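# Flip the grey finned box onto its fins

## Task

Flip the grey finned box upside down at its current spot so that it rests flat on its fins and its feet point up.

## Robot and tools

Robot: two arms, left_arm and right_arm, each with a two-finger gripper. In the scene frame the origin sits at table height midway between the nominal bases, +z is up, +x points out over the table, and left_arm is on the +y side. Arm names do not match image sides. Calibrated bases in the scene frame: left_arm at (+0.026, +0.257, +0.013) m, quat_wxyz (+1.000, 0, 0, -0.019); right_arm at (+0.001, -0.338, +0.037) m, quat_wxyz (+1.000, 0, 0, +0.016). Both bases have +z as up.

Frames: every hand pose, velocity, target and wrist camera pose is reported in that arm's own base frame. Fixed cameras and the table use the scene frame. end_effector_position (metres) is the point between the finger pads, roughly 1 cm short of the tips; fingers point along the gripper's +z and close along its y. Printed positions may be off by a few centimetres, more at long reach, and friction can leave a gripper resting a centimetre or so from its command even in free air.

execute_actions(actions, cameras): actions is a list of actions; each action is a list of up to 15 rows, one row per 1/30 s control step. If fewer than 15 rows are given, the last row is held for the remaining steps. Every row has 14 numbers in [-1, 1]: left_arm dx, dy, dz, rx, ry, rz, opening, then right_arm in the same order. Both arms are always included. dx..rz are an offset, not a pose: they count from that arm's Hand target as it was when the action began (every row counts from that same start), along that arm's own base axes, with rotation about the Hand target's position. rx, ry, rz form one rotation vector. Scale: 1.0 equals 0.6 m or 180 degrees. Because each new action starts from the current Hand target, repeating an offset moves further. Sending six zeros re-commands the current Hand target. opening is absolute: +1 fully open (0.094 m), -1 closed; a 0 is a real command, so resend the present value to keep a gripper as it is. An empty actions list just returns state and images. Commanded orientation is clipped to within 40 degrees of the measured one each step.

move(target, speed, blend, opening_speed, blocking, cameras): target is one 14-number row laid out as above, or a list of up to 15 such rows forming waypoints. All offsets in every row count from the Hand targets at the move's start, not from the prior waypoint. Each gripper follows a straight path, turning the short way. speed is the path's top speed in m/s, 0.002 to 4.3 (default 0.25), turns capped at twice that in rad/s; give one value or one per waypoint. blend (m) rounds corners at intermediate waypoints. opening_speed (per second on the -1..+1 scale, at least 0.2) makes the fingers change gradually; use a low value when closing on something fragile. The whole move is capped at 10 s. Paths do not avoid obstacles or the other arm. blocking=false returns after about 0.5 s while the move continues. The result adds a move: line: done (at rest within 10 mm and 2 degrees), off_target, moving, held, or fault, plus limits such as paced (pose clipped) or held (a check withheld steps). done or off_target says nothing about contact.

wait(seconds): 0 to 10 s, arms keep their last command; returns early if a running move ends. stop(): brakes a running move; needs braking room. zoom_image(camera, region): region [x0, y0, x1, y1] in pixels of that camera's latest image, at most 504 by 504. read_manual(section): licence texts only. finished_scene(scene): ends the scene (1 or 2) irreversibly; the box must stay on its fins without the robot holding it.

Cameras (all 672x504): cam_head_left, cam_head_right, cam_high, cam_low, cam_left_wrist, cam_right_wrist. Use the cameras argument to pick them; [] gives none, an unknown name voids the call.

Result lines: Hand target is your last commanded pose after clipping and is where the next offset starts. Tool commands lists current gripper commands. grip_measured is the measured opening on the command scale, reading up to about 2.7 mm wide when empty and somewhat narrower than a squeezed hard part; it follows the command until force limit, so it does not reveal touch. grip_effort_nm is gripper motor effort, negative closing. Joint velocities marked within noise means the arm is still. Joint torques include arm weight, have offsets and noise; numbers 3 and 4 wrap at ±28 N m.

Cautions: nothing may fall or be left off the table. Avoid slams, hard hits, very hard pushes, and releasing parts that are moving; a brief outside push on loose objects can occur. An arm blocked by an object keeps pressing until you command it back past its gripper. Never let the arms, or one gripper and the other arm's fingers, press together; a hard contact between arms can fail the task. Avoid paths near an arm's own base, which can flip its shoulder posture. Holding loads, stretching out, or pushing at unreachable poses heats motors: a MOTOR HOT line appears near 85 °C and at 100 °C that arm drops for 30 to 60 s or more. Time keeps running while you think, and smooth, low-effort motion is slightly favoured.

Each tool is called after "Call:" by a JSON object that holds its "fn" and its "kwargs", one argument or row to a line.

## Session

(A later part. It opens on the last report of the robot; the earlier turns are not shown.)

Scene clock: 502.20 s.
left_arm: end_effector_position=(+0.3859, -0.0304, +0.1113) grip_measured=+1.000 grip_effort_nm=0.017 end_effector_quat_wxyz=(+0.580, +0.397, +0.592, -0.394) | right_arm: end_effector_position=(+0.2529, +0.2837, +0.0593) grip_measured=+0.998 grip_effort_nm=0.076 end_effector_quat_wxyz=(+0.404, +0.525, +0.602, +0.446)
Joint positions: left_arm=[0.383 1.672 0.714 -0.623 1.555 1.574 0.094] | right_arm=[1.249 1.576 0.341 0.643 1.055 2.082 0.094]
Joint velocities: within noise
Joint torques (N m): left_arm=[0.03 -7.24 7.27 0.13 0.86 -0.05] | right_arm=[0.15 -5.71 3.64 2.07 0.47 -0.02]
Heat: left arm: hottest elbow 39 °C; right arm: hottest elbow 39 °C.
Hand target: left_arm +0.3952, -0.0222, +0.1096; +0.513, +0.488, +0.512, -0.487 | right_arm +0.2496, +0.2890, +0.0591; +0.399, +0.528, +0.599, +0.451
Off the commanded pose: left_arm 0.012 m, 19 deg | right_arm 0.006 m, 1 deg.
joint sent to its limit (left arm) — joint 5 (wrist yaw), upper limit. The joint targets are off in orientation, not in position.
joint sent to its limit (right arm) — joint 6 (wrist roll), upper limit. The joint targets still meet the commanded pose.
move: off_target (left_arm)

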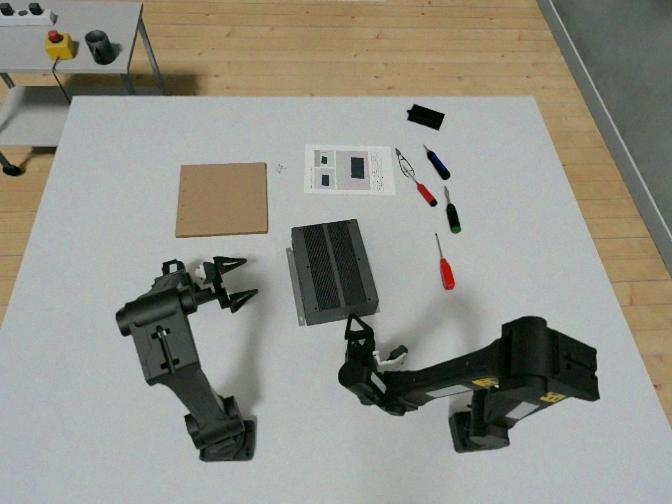

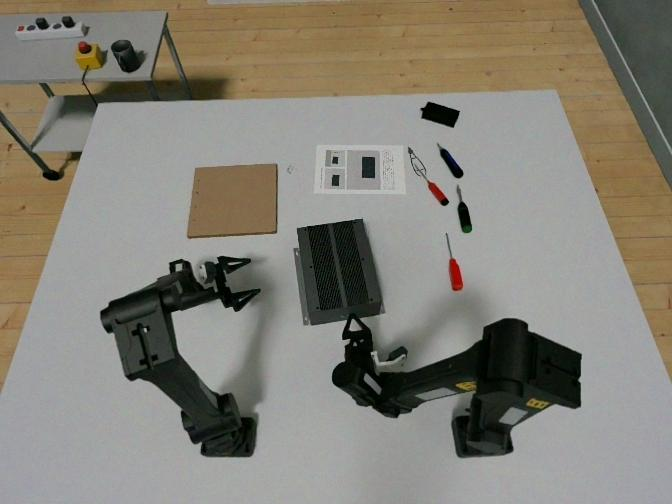

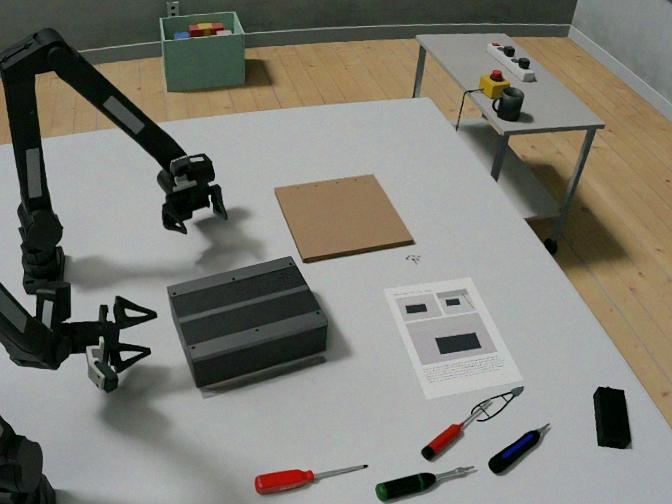

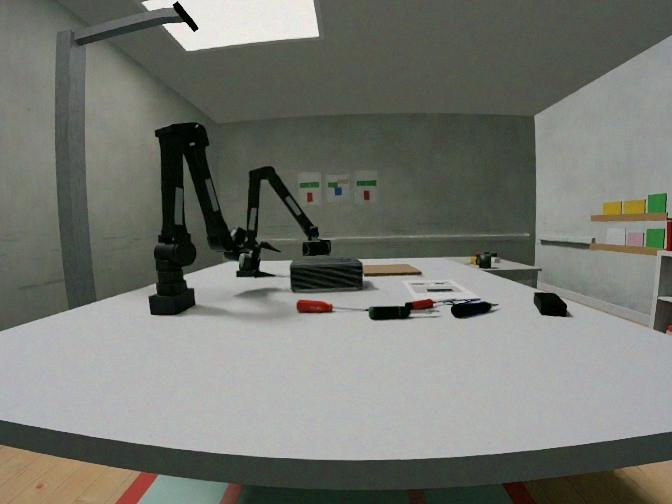

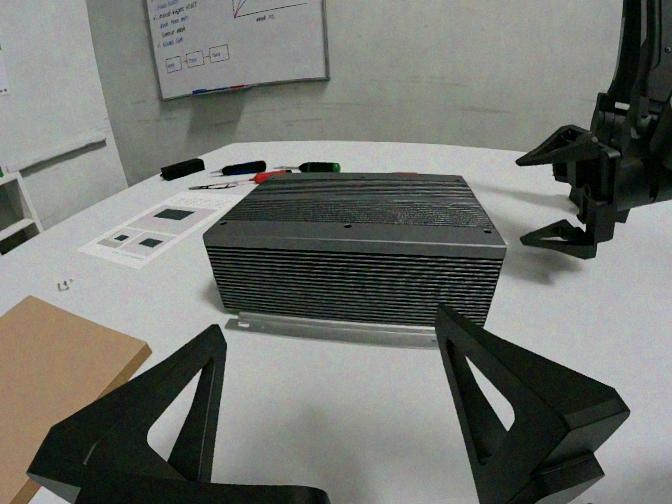

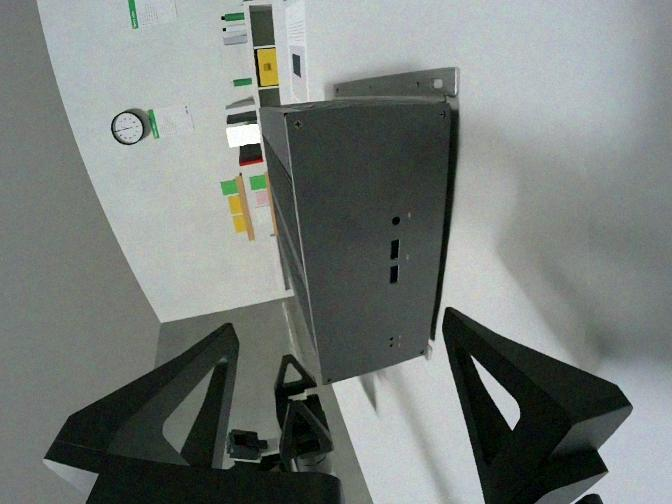

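Call:
{"fn": "move", "kwargs": {
  "target": [0,0,0,0,0,0,1,0.02,0.0,-0.046,0,0,0.012,1],
  "speed": 0.1,
  "cameras": ["cam_right_wrist","cam_left_wrist","cam_high"]
}}

Call:
{"fn": "zoom_image", "kwargs": {
  "camera": "cam_left_wrist",
  "region": [420, 100, 672, 350]
}}

Scene clock: 569.53 s.
left_arm: end_effector_position=(+0.3860, -0.0304, +0.1113) grip_measured=+1.000 grip_effort_nm=0.017 end_effector_quat_wxyz=(+0.580, +0.397, +0.592, -0.395) | right_arm: end_effector_position=(+0.2579, +0.2926, +0.0336) grip_measured=+0.998 grip_effort_nm=0.071 end_effector_quat_wxyz=(+0.386, +0.515, +0.610, +0.461)
Joint positions: left_arm=[0.383 1.676 0.72 -0.648 1.555 1.597 0.094] | right_arm=[1.227 1.728 0.338 0.863 0.991 2.027 0.094]
Joint velocities: within noise
Joint torques (N m): left_arm=[0.03 -7.36 7.25 0.34 0.87 -0.07] | right_arm=[-1.79 -5.83 2.13 2.24 0.12 -0.17]
Heat: left arm: hottest elbow 38 °C; right arm: hottest elbow 36 °C.
Hand target: left_arm +0.3953, -0.0221, +0.1096; +0.513, +0.488, +0.512, -0.487 | right_arm +0.2617, +0.2889, +0.0316; +0.390, +0.517, +0.609, +0.459
Off the commanded pose: left_arm 0.012 m, 19 deg | right_arm 0.006 m, 1 deg.
joint sent to its limit (left arm) — joint 5 (wrist yaw), upper limit. The joint targets are off in orientation, not in position.
move: off_target (left_arm)
Images, in order (width x height): cam_high 672x504, cam_left_wrist 672x504, cam_right_wrist 672x504.

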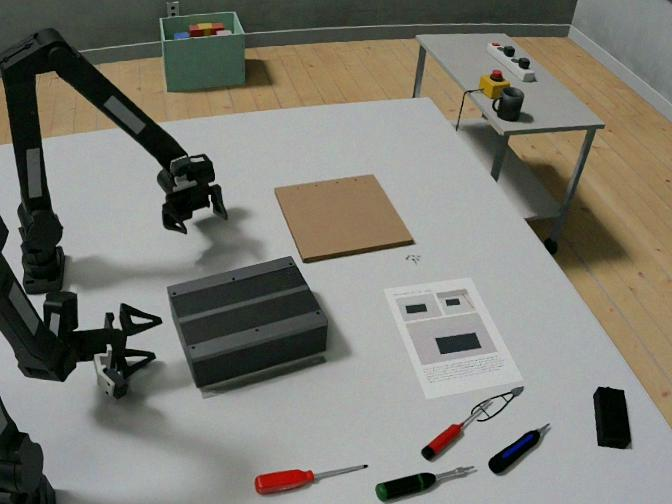

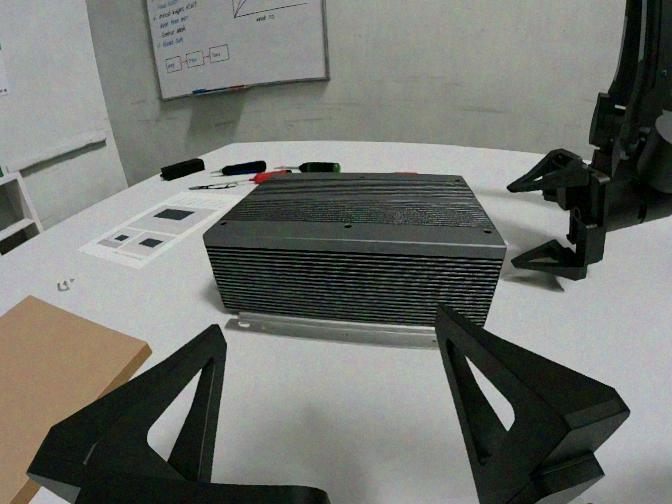

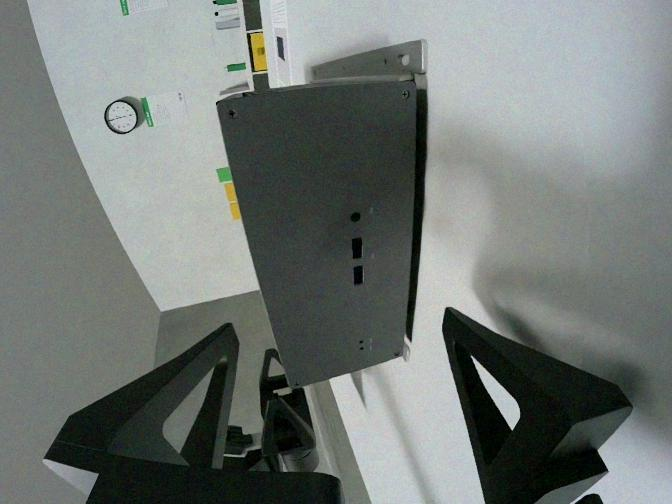

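Scaled by 2.000 from the camera's 672x504 image, which has a finer 960x720 frame.

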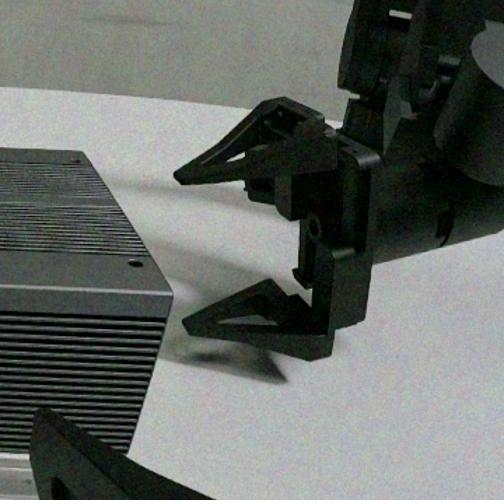

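Call:
{"fn": "zoom_image", "kwargs": {
  "camera": "cam_right_wrist",
  "region": [210, 60, 330, 150]
}}

Call:
{"fn": "zoom_image", "kwargs": {
  "camera": "cam_right_wrist",
  "region": [370, 30, 450, 110]
}}

Call:
{"fn": "zoom_image", "kwargs": {
  "camera": "cam_right_wrist",
  "region": [270, 310, 450, 400]
}}

Scaled by 4.200 from the camera's 672x504 image, which has a finer 960x720 frame.

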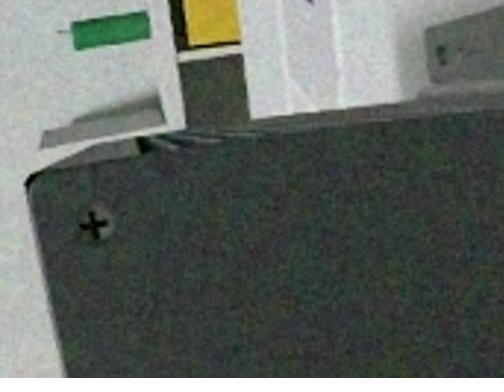

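Scaled by 6.300 from the camera's 672x504 image, which has a finer 960x720 frame.

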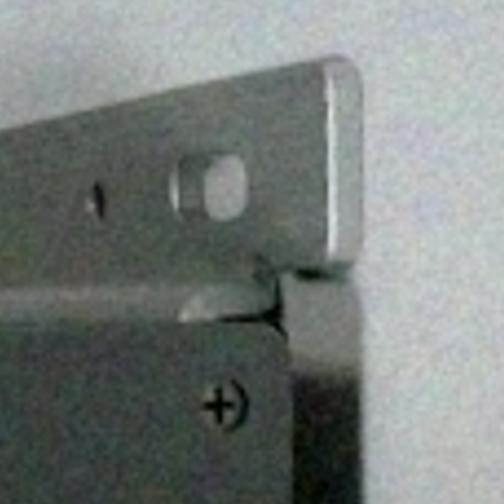

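Scaled by 2.800 from the camera's 672x504 image, which has a finer 960x720 frame.

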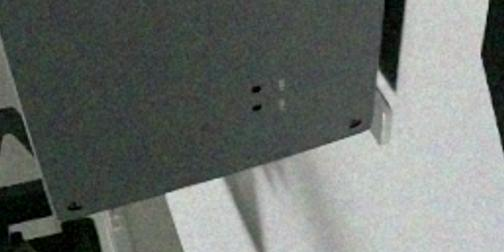

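Call:
{"fn": "move", "kwargs": {
  "target": [
    [-0.05,0.06,0.15,0,0,0.12,0.1,-0.05,-0.02,0.3,0,0,0,1],
    [-0.109,0.12,0.234,0,0,0.235,0.1,0.114,-0.4815,0.364,-0.488,-0.11,0.029,0.1]
  ],
  "speed": 0.3
}}

Scene clock: 770.10 s.
left_arm: end_effector_position=(+0.3315, +0.0486, +0.2472) grip_measured=+0.103 grip_effort_nm=-0.115 end_effector_quat_wxyz=(+0.633, +0.302, +0.645, -0.302) | right_arm: end_effector_position=(+0.3287, +0.0043, +0.2459) grip_measured=+0.102 grip_effort_nm=-0.090 end_effector_quat_wxyz=(+0.703, -0.002, +0.712, +0.007)
Joint positions: left_arm=[0.686 1.184 0.683 -0.933 1.555 1.428 0.052] | right_arm=[0.017 0.492 0.172 0.307 0.004 0.007 0.052]
Joint velocities: within noise
Joint torques (N m): left_arm=[0.09 -6.07 7.27 1.09 0.84 -0.32] | right_arm=[-2.26 2.61 8.9 2.81 -0.17 -0.11]
Heat: left arm: hottest elbow 38 °C; right arm: hottest elbow 34 °C.
Hand target: left_arm +0.3299, +0.0498, +0.2500; +0.654, +0.270, +0.654, -0.269 | right_arm +0.3301, +0.0000, +0.2499; +0.708, -0.001, +0.707, +0.000
Off the commanded pose: left_arm 0.003 m, 6 deg | right_arm 0.006 m, 1 deg.
joint sent to its limit (left arm) — joint 5 (wrist yaw), upper limit. The joint targets are off in orientation, not in position.
move: off_target (left_arm)

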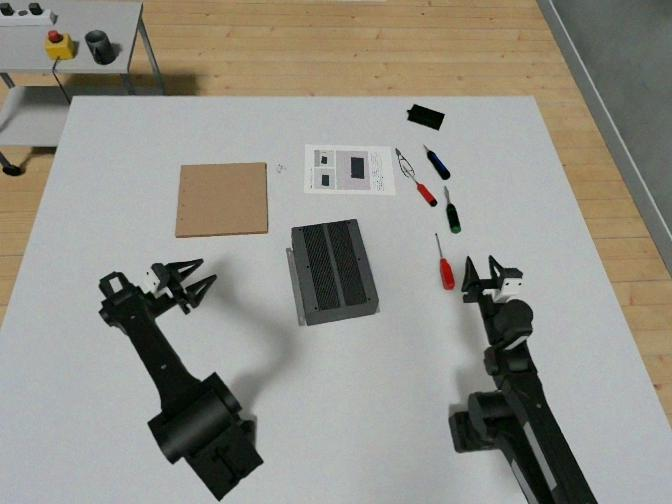

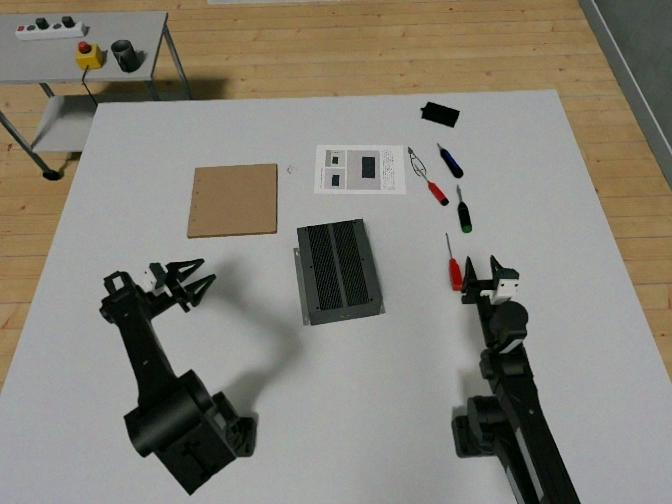

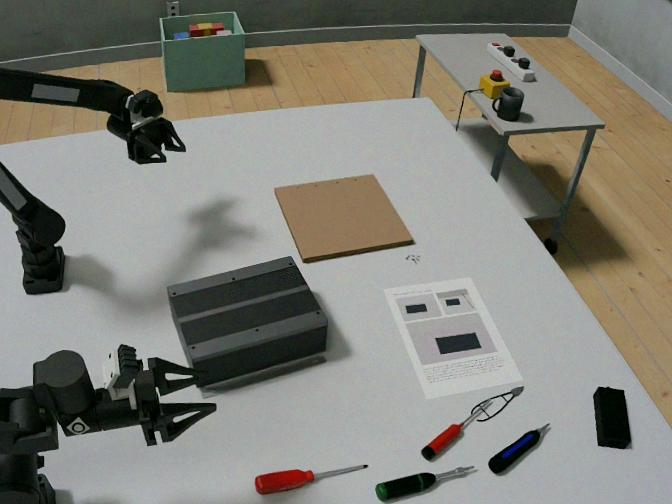

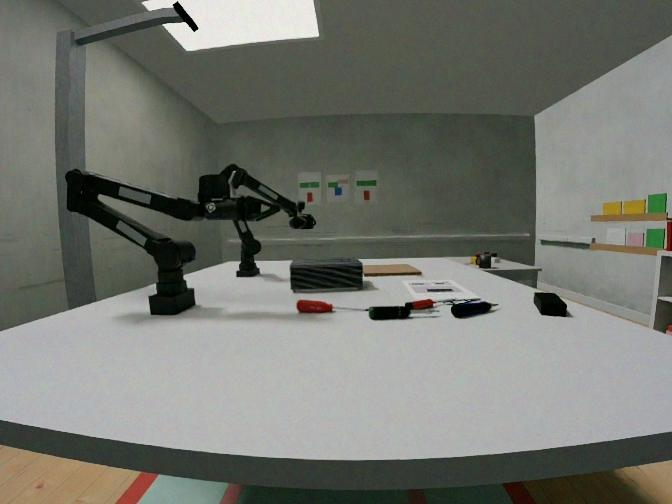

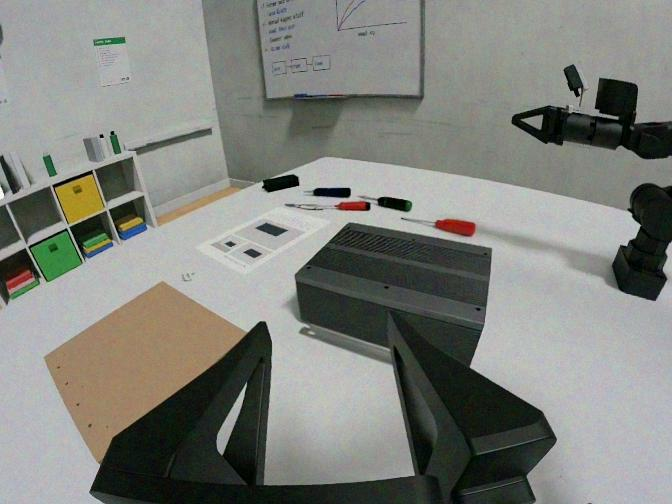

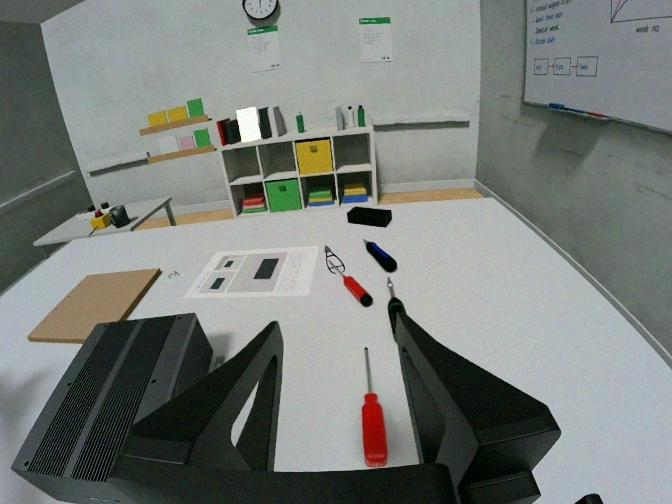

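Call:
{"fn": "move", "kwargs": {
  "target": [
    [0,0,0,0,0,0,0.1,0.16,-0.027,-0.15,0,0.5,0,0.2],
    [0,0,0,0,0,0,0.1,0.16,-0.027,-0.45,0,0.5,0,0.2],
    [0,0,0,0,0,0,0.1,0.16,-0.027,-0.45,0,0.5,0,-0.75],
    [0,0,0,0,0,0,0.1,0.16,-0.027,-0.33,0,0.5,0,-0.75],
    [0,0,0,0,0,0,0.1,0.16,-0.3,-0.33,0,0.5,0,-0.75],
    [0,0,0,0,0,0,0.1,0.16,-0.3,-0.44,0,0.5,0,-0.75]
  ],
  "speed": [0.25,0.2,0.1,0.15,0.2,0.1],
  "opening_speed": 1.0,
  "cameras": ["cam_right_wrist","cam_high"]
}}

Scene clock: 794.20 s.
left_arm: end_effector_position=(+0.3310, +0.0489, +0.2481) grip_measured=+0.103 grip_effort_nm=-0.115 end_effector_quat_wxyz=(+0.630, +0.299, +0.654, -0.293) | right_arm: end_effector_position=(+0.4221, -0.1758, -0.0142) grip_measured=-0.403 grip_effort_nm=-1.033 end_effector_quat_wxyz=(-0.006, +0.001, +1.000, +0.002)
Joint positions: left_arm=[0.688 1.101 0.609 -0.572 1.532 1.056 0.052] | right_arm=[-0.393 1.799 1.077 -0.862 0.002 -0.392 0.028]
Joint velocities: within noise
Joint torques (N m): left_arm=[-0.09 -5.25 7.65 1.69 0.56 -0.32] | right_arm=[-1.44 -12.75 6.34 0.92 -0.2 -0.15]
Heat: left arm: hottest elbow 38 °C; right arm: hottest elbow 37 °C.
Hand target: left_arm +0.3298, +0.0498, +0.2500; +0.654, +0.270, +0.654, -0.269 | right_arm +0.4261, -0.1798, -0.0141; +0.001, +0.000, +1.000, +0.001
Off the commanded pose: left_arm 0.002 m, 5 deg | right_arm 0.006 m, 1 deg.
move: off_target (left_arm)
Images, in order (width x height): cam_high 672x504, cam_right_wrist 672x504.

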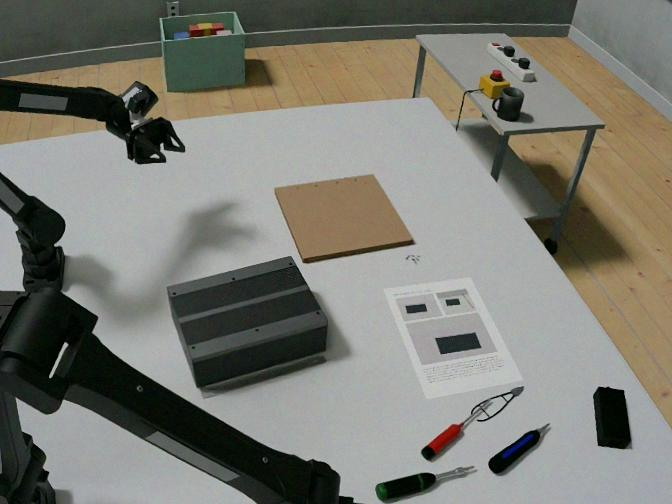

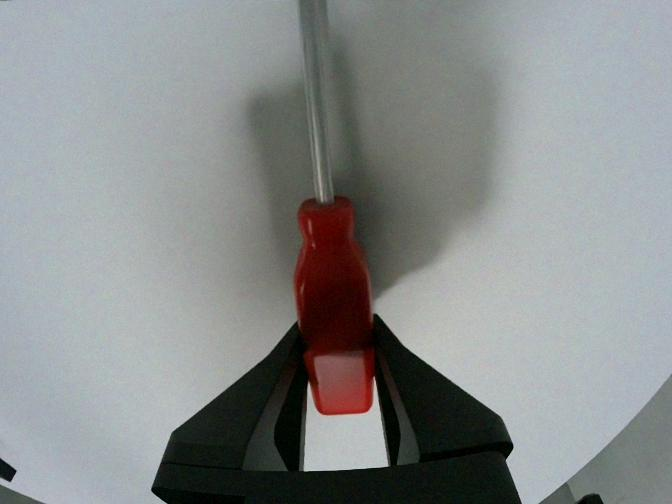

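Call:
{"fn": "move", "kwargs": {
  "target": [
    [0,0,0,0,0,0,0.1,0,0,-0.015,0,0,0,-0.75],
    [0,0,0,0,0,0,0.1,0,0,-0.015,0,0,0,0.1],
    [0,0,0,0,0,0,0.1,0,0,0.3,0,0,0,0.1],
    [0,0,0,0,0,0,0.1,-0.11,0.216,0.44,0,-0.5,0,0.1]
  ],
  "speed": [0.1,0.1,0.1,0.3],
  "opening_speed": 1.0,
  "cameras": ["cam_right_wrist","cam_high"]
}}

Scene clock: 834.70 s.
left_arm: end_effector_position=(+0.3288, +0.0480, +0.2549) grip_measured=+0.103 grip_effort_nm=-0.115 end_effector_quat_wxyz=(+0.655, +0.278, +0.651, -0.264) | right_arm: end_effector_position=(+0.3579, -0.0544, +0.2464) grip_measured=+0.098 grip_effort_nm=0.076 end_effector_quat_wxyz=(+0.703, +0.001, +0.711, -0.005)
Joint positions: left_arm=[0.688 1.056 0.387 0.653 1.475 0.037 0.052] | right_arm=[-0.275 0.728 0.226 0.488 -0.266 -0.01 0.052]
Joint velocities: within noise
Joint torques (N m): left_arm=[-0.62 -1.61 7.24 2.37 -0.03 -0.35] | right_arm=[0.5 0.03 8.34 2.88 0.06 0.09]
Heat: left arm: hottest elbow 39 °C; right arm: hottest elbow 38 °C.
Hand target: left_arm +0.3299, +0.0499, +0.2500; +0.654, +0.270, +0.654, -0.269 | right_arm +0.3601, -0.0502, +0.2500; +0.708, -0.001, +0.707, +0.000
Off the commanded pose: left_arm 0.005 m, 1 deg | right_arm 0.006 m, 1 deg.
move: done
Images, in order (width x height): cam_high 672x504, cam_right_wrist 672x504.

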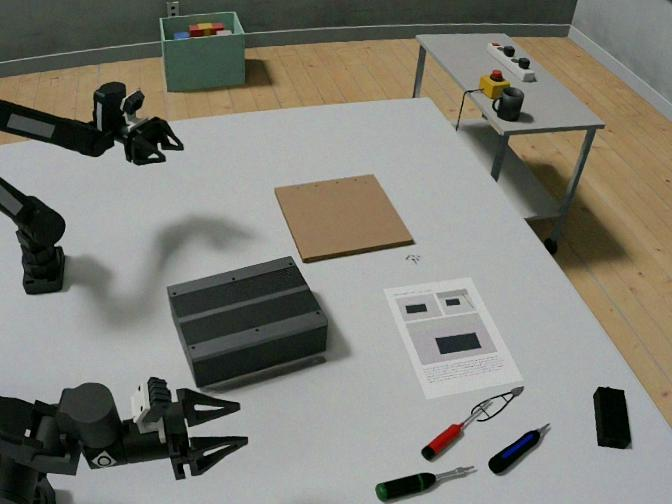

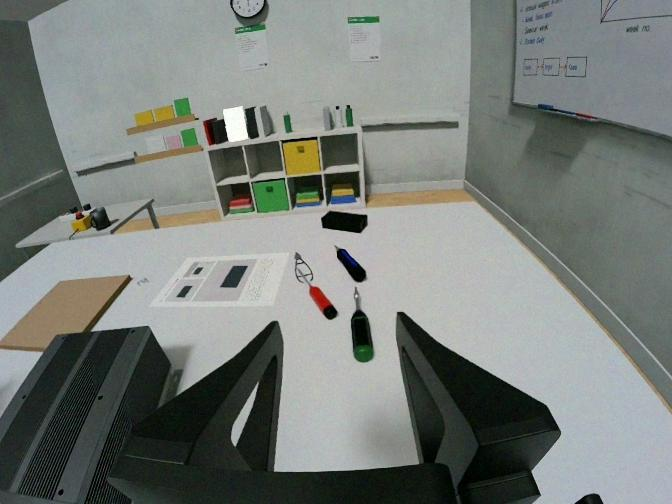

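Call:
{"fn": "move", "kwargs": {
  "target": [
    [0.1,-0.1,0,0,0,-0.194,0.1,0.155,0.30,0,0,0,0.472,0.1],
    [0.142,-0.223,-0.233,0.255,-0.44,-0.175,0.1,0.148,0.36,-0.25,-0.405,-0.371,0.405,0.1]
  ],
  "speed": 0.3
}}

Scene clock: 859.43 s.
left_arm: end_effector_position=(+0.4082, -0.0771, +0.1230) grip_measured=+0.102 grip_effort_nm=-0.115 end_effector_quat_wxyz=(+0.706, +0.694, +0.128, +0.053) | right_arm: end_effector_position=(+0.4443, +0.1541, +0.1177) grip_measured=+0.099 grip_effort_nm=0.066 end_effector_quat_wxyz=(+0.699, -0.697, +0.126, +0.103)
Joint positions: left_arm=[0.241 1.869 0.577 1.526 1.554 1.23 0.052] | right_arm=[-0.039 1.979 0.768 1.548 -1.578 -0.908 0.052]
Joint velocities: within noise
Joint torques (N m): left_arm=[-1.55 -8.82 4.79 1.2 0.01 -0.15] | right_arm=[-0.32 -12.69 3.26 0.94 0.2 0.11]
Heat: left arm: hottest elbow 39 °C; right arm: hottest elbow 39 °C.
Hand target: left_arm +0.4133, -0.0792, +0.1193; +0.677, +0.729, +0.100, +0.023 (not the last commanded pose) | right_arm +0.4445, +0.1537, +0.1220; +0.699, -0.696, +0.128, +0.104 (not the last commanded pose)
Off the commanded pose: left_arm 0.016 m, 10 deg | right_arm 0.022 m, 19 deg.
joint sent to its limit (left arm) — joint 5 (wrist yaw), upper limit.
move: held (right_arm; a check stopped the path), off_target (left_arm; braked when a check withheld steps of right_arm); path passed 1 of 2 targets; limits=held
pose unreachable (right arm): on one or more control steps of this call, first in action 0 (counted from 0), this arm could not follow its commanded pose, so it was not sent that pose on those steps. It may still have moved: this result reports where it is.
cause: moving toward the commanded pose would bring two parts of the arm too close to each other (its wrist (the part past joint 4) and its wrist camera, with joints 5 (wrist yaw) and 6 (wrist roll) between them).

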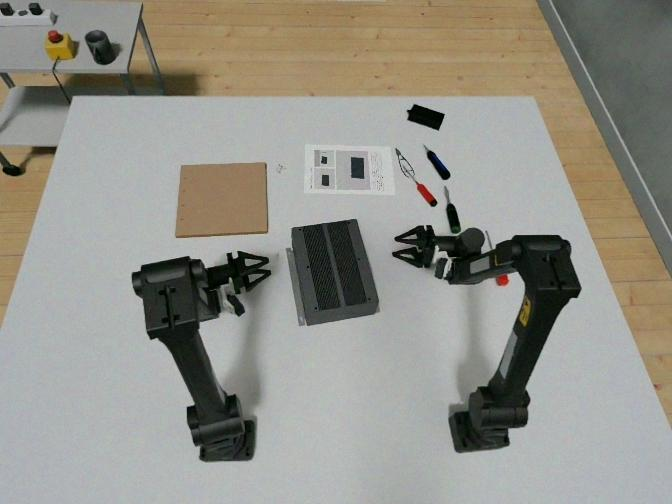

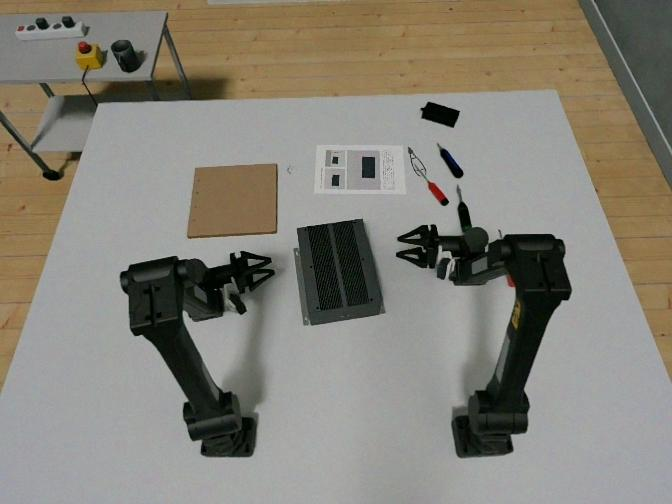

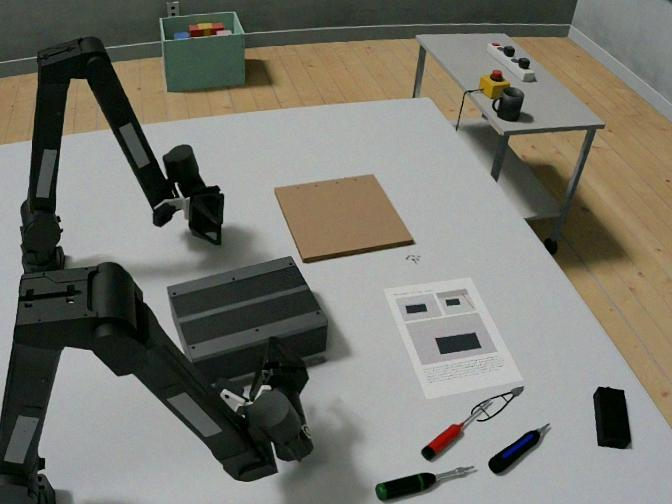

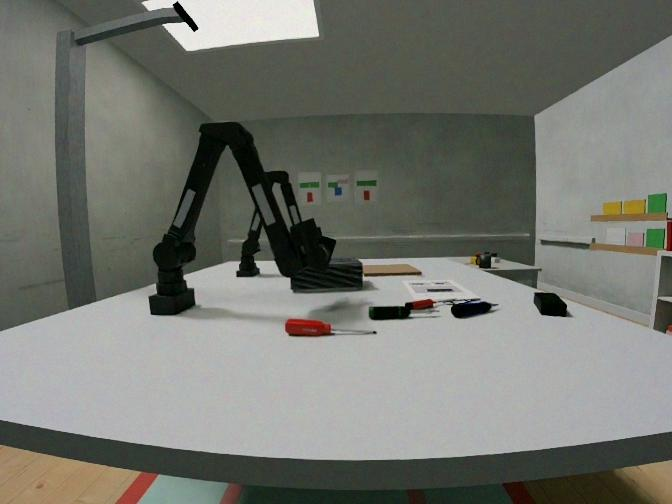

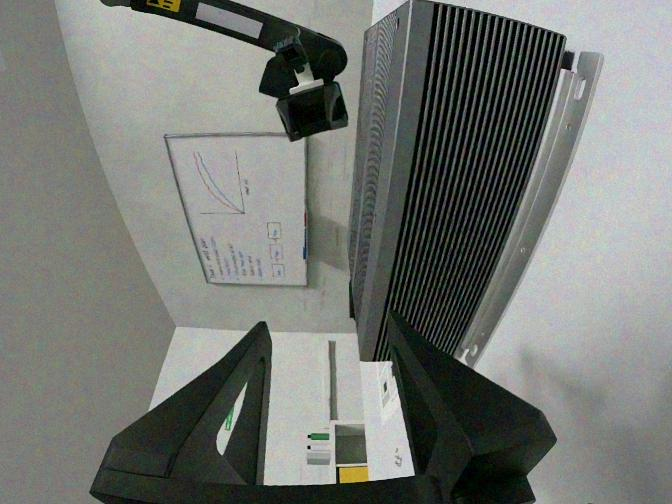

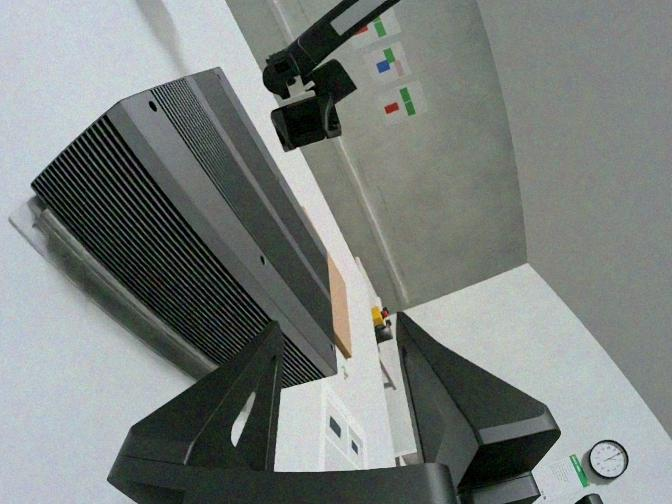

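Call:
{"fn": "move", "kwargs": {
  "target": [
    [-0.1,0.02,0.03,-0.071,0.46,0.032,-0.97,-0.11,-0.03,0.02,-0.017,0.395,-0.008,-0.97],
    [-0.1205,-0.083,-0.137,-0.071,0.46,0.032,-0.97,-0.121,0.0555,-0.182,-0.017,0.395,-0.008,-0.97]
  ],
  "speed": 0.2
}}

Scene clock: 951.23 s.
left_arm: end_effector_position=(+0.3335, -0.1281, +0.0312) grip_measured=-0.967 grip_effort_nm=-0.110 end_effector_quat_wxyz=(+0.516, +0.459, +0.567, -0.449) | right_arm: end_effector_position=(+0.3652, +0.1819, +0.0068) grip_measured=-0.967 grip_effort_nm=-0.154 end_effector_quat_wxyz=(+0.486, -0.497, +0.530, +0.485)
Joint positions: left_arm=[0.135 1.833 0.48 0.327 1.495 0.989 0.002] | right_arm=[0.03 2.013 0.599 0.676 -1.486 -0.704 0.002]
Joint velocities: within noise
Joint torques (N m): left_arm=[-1.49 -10.17 3.97 0.95 0.55 -0.07] | right_arm=[0.15 -11.75 3.19 1.24 -0.4 -0.12]
Heat: left arm: hottest elbow 36 °C; right arm: hottest elbow 34 °C.
Hand target: left_arm +0.3411, -0.1290, +0.0372; +0.511, +0.483, +0.556, -0.443 | right_arm +0.3719, +0.1870, +0.0129; +0.478, -0.522, +0.521, +0.478
Off the commanded pose: left_arm 0.010 m, 3 deg | right_arm 0.010 m, 3 deg.
move: off_target (left_arm, right_arm)

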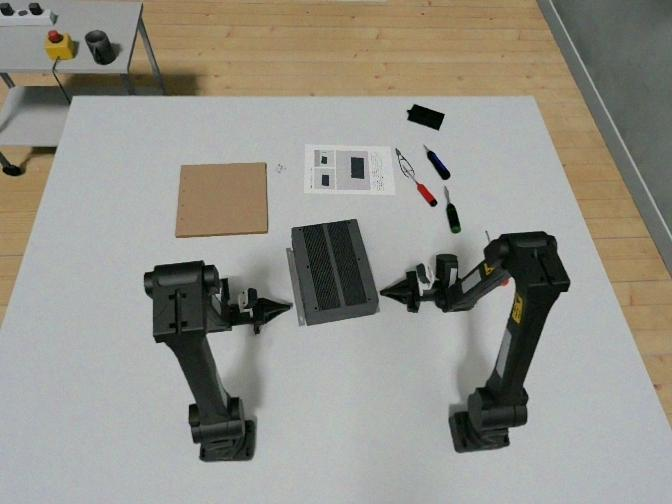

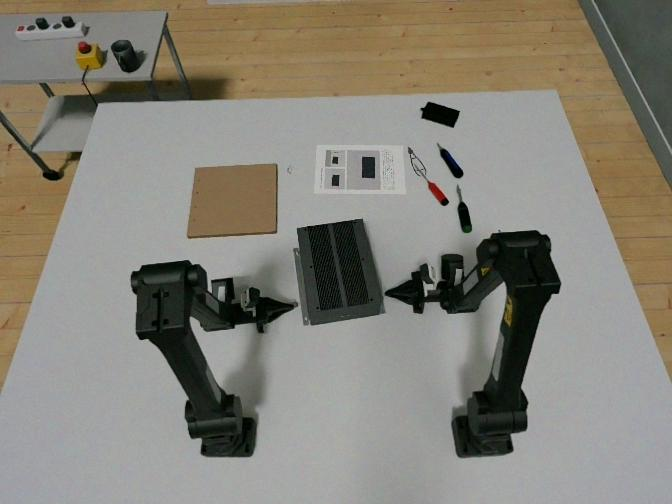

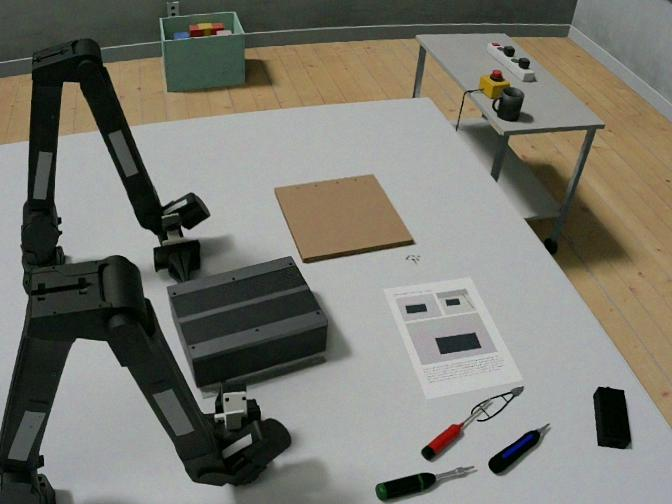

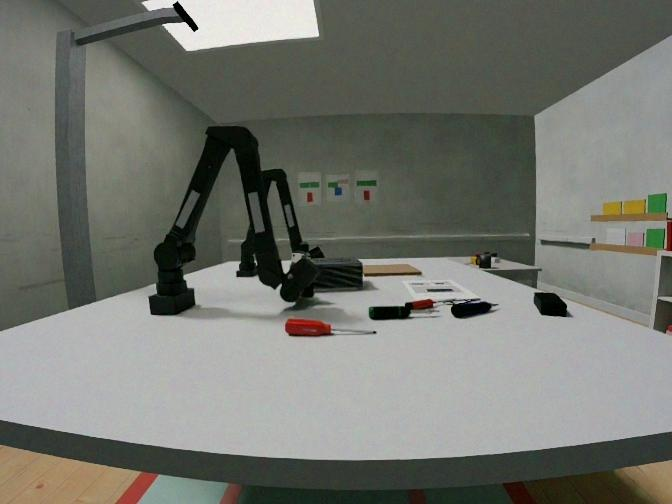

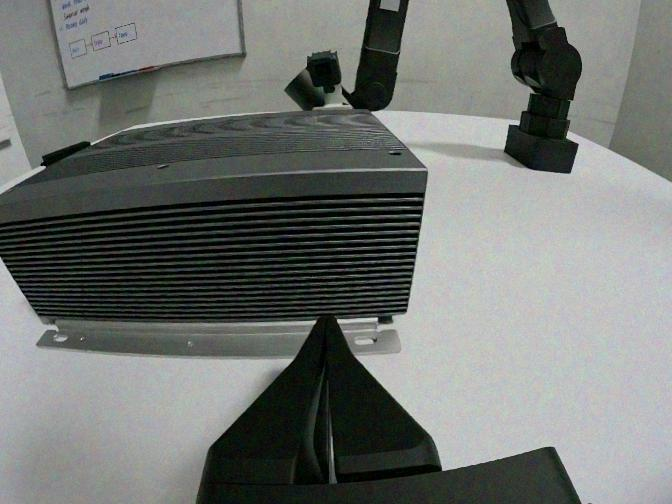

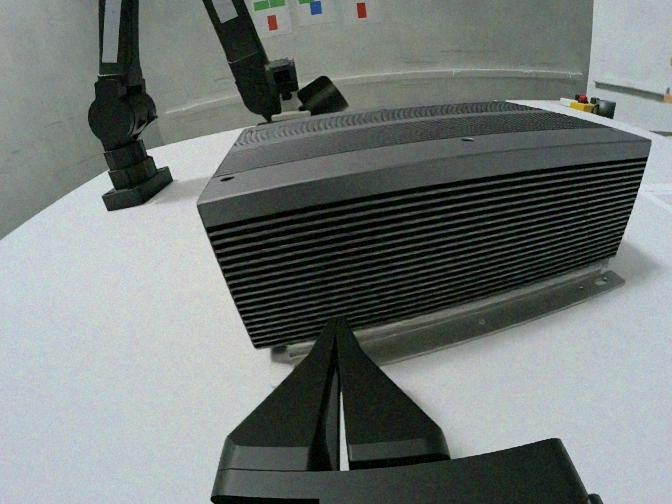

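Call:
{"fn": "move", "kwargs": {
  "target": [0.012,-0.033,0.016,0,0,0,-0.97,0.01,0.033,0.016,0,0,0,-0.97],
  "speed": 0.08,
  "cameras": ["cam_left_wrist","cam_right_wrist","cam_head_left"]
}}

Scene clock: 966.33 s.
left_arm: end_effector_position=(+0.3425, -0.1460, +0.0417) grip_measured=-0.967 grip_effort_nm=-0.115 end_effector_quat_wxyz=(+0.506, +0.478, +0.562, -0.448) | right_arm: end_effector_position=(+0.3702, +0.2012, +0.0149) grip_measured=-0.967 grip_effort_nm=-0.149 end_effector_quat_wxyz=(+0.471, -0.510, +0.532, +0.484)
Joint positions: left_arm=[0.075 1.798 0.495 0.379 1.46 0.9 0.002] | right_arm=[0.082 1.968 0.624 0.58 -1.446 -0.726 0.002]
Joint velocities: within noise
Joint torques (N m): left_arm=[-1.49 -9.7 4.05 2 0.51 -0.32] | right_arm=[0.21 -12.69 3.73 1.02 -0.42 -0.1]
Heat: left arm: hottest elbow 36 °C; right arm: hottest elbow 34 °C.
Hand target: left_arm +0.3483, -0.1489, +0.0468; +0.510, +0.483, +0.556, -0.443 | right_arm +0.3779, +0.2067, +0.0224; +0.478, -0.522, +0.521, +0.478
Off the commanded pose: left_arm 0.008 m, 1 deg | right_arm 0.012 m, 2 deg.
move: off_target (right_arm)
Images, in order (width x height): cam_head_left 672x504, cam_left_wrist 672x504, cam_right_wrist 672x504.

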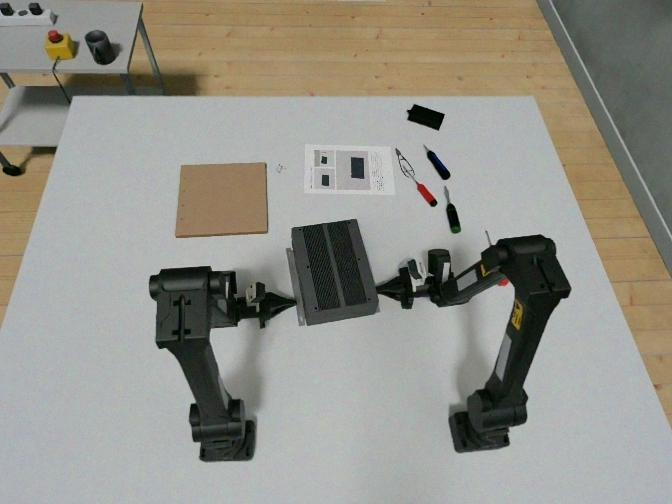

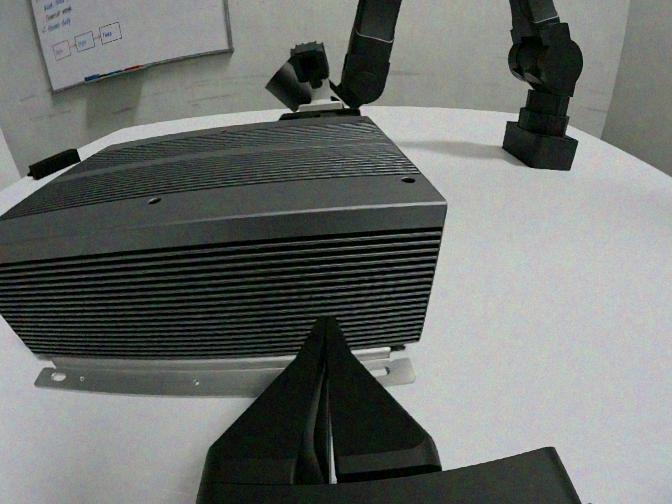

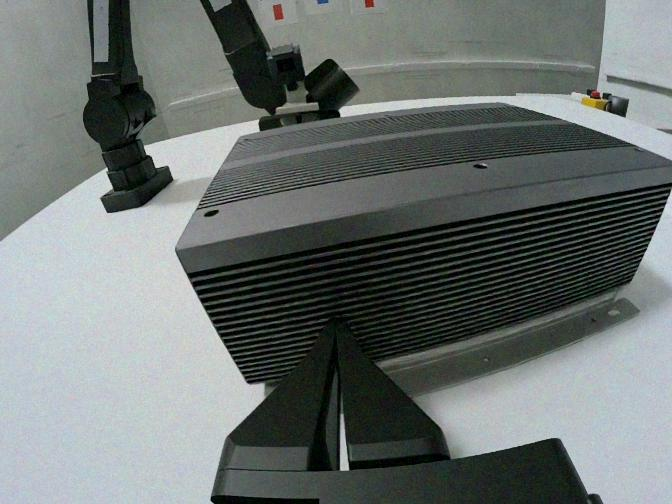

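Call:
{"fn": "move", "kwargs": {
  "target": [0.003,-0.025,0,0,0,0,-0.97,0,0.018,0,0,0,0,-0.97],
  "speed": 0.05,
  "cameras": ["cam_left_wrist","cam_right_wrist"]
}}

Scene clock: 976.00 s.
left_arm: end_effector_position=(+0.3543, -0.1602, +0.0549) grip_measured=-0.967 grip_effort_nm=-0.115 end_effector_quat_wxyz=(+0.518, +0.489, +0.551, -0.434) | right_arm: end_effector_position=(+0.3771, +0.2074, +0.0205) grip_measured=-0.967 grip_effort_nm=-0.154 end_effector_quat_wxyz=(+0.478, -0.513, +0.531, +0.476)
Joint positions: left_arm=[0.029 1.801 0.483 0.68 1.426 0.661 0.002] | right_arm=[0.098 1.968 0.624 0.69 -1.423 -0.634 0.002]
Joint velocities: within noise
Joint torques (N m): left_arm=[-1.67 -7.24 2.84 2.22 0.37 -0.32] | right_arm=[1.44 -10.99 3.25 2.02 -0.43 0.03]
Heat: left arm: hottest elbow 36 °C; right arm: hottest elbow 34 °C.
Hand target: left_arm +0.3501, -0.1638, +0.0467; +0.511, +0.483, +0.556, -0.443 | right_arm +0.3779, +0.2175, +0.0224; +0.478, -0.522, +0.521, +0.478
Off the commanded pose: left_arm 0.010 m, 2 deg | right_arm 0.010 m, 2 deg.
move: done
Images, in order (width x height): cam_left_wrist 672x504, cam_right_wrist 672x504.

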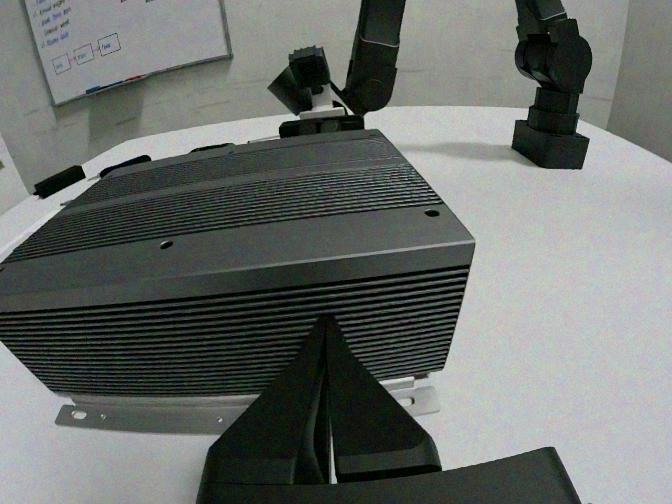

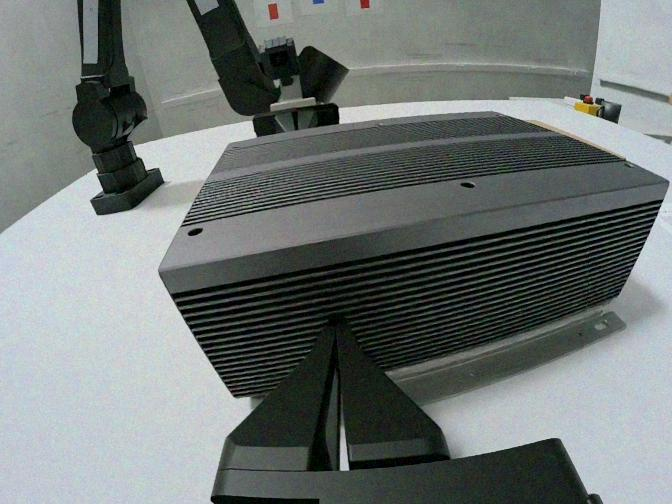

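Call:
{"fn": "move", "kwargs": {
  "target": [0.004,-0.015,-0.008,0,0,0,-0.97,-0.004,0.012,0,0,0,0,-0.97],
  "speed": 0.04,
  "cameras": ["cam_left_wrist","cam_right_wrist"]
}}

Scene clock: 987.37 s.
left_arm: end_effector_position=(+0.3562, -0.1633, +0.0512) grip_measured=-0.968 grip_effort_nm=-0.110 end_effector_quat_wxyz=(+0.521, +0.486, +0.553, -0.433) | right_arm: end_effector_position=(+0.3825, +0.2084, +0.0226) grip_measured=-0.967 grip_effort_nm=-0.154 end_effector_quat_wxyz=(+0.484, -0.511, +0.534, +0.469)
Joint positions: left_arm=[0.019 1.836 0.476 0.809 1.41 0.573 0.002] | right_arm=[0.1 1.974 0.624 0.761 -1.406 -0.577 0.002]
Joint velocities: within noise
Joint torques (N m): left_arm=[-3.14 -6.89 3.04 2.22 0.04 -0.36] | right_arm=[2.37 -10.81 2.65 2.3 -0.43 0.03]
Heat: left arm: hottest elbow 35 °C; right arm: hottest elbow 34 °C.
Hand target: left_arm +0.3525, -0.1728, +0.0419; +0.510, +0.483, +0.556, -0.443 | right_arm +0.3755, +0.2247, +0.0225; +0.478, -0.522, +0.521, +0.478
Off the commanded pose: left_arm 0.014 m, 2 deg | right_arm 0.018 m, 2 deg.
move: off_target (left_arm, right_arm)
Images, in order (width x height): cam_left_wrist 672x504, cam_right_wrist 672x504.

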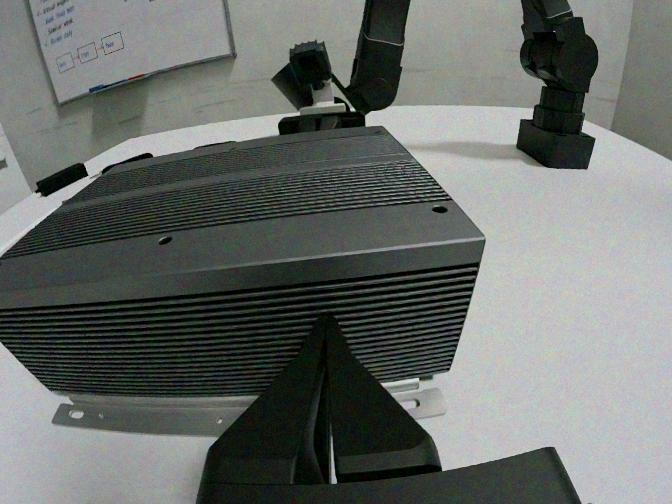

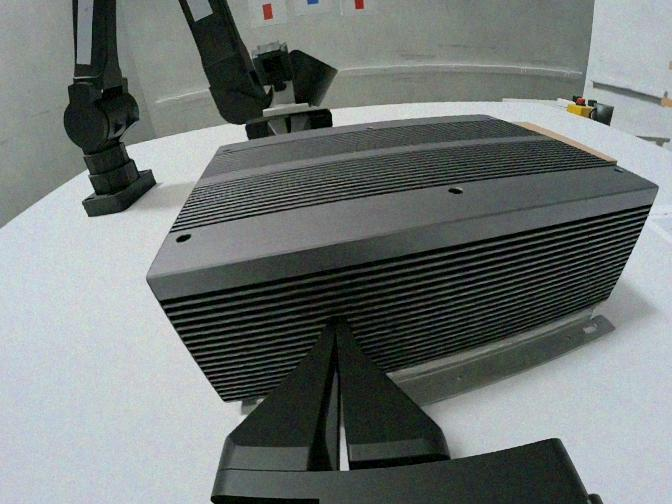

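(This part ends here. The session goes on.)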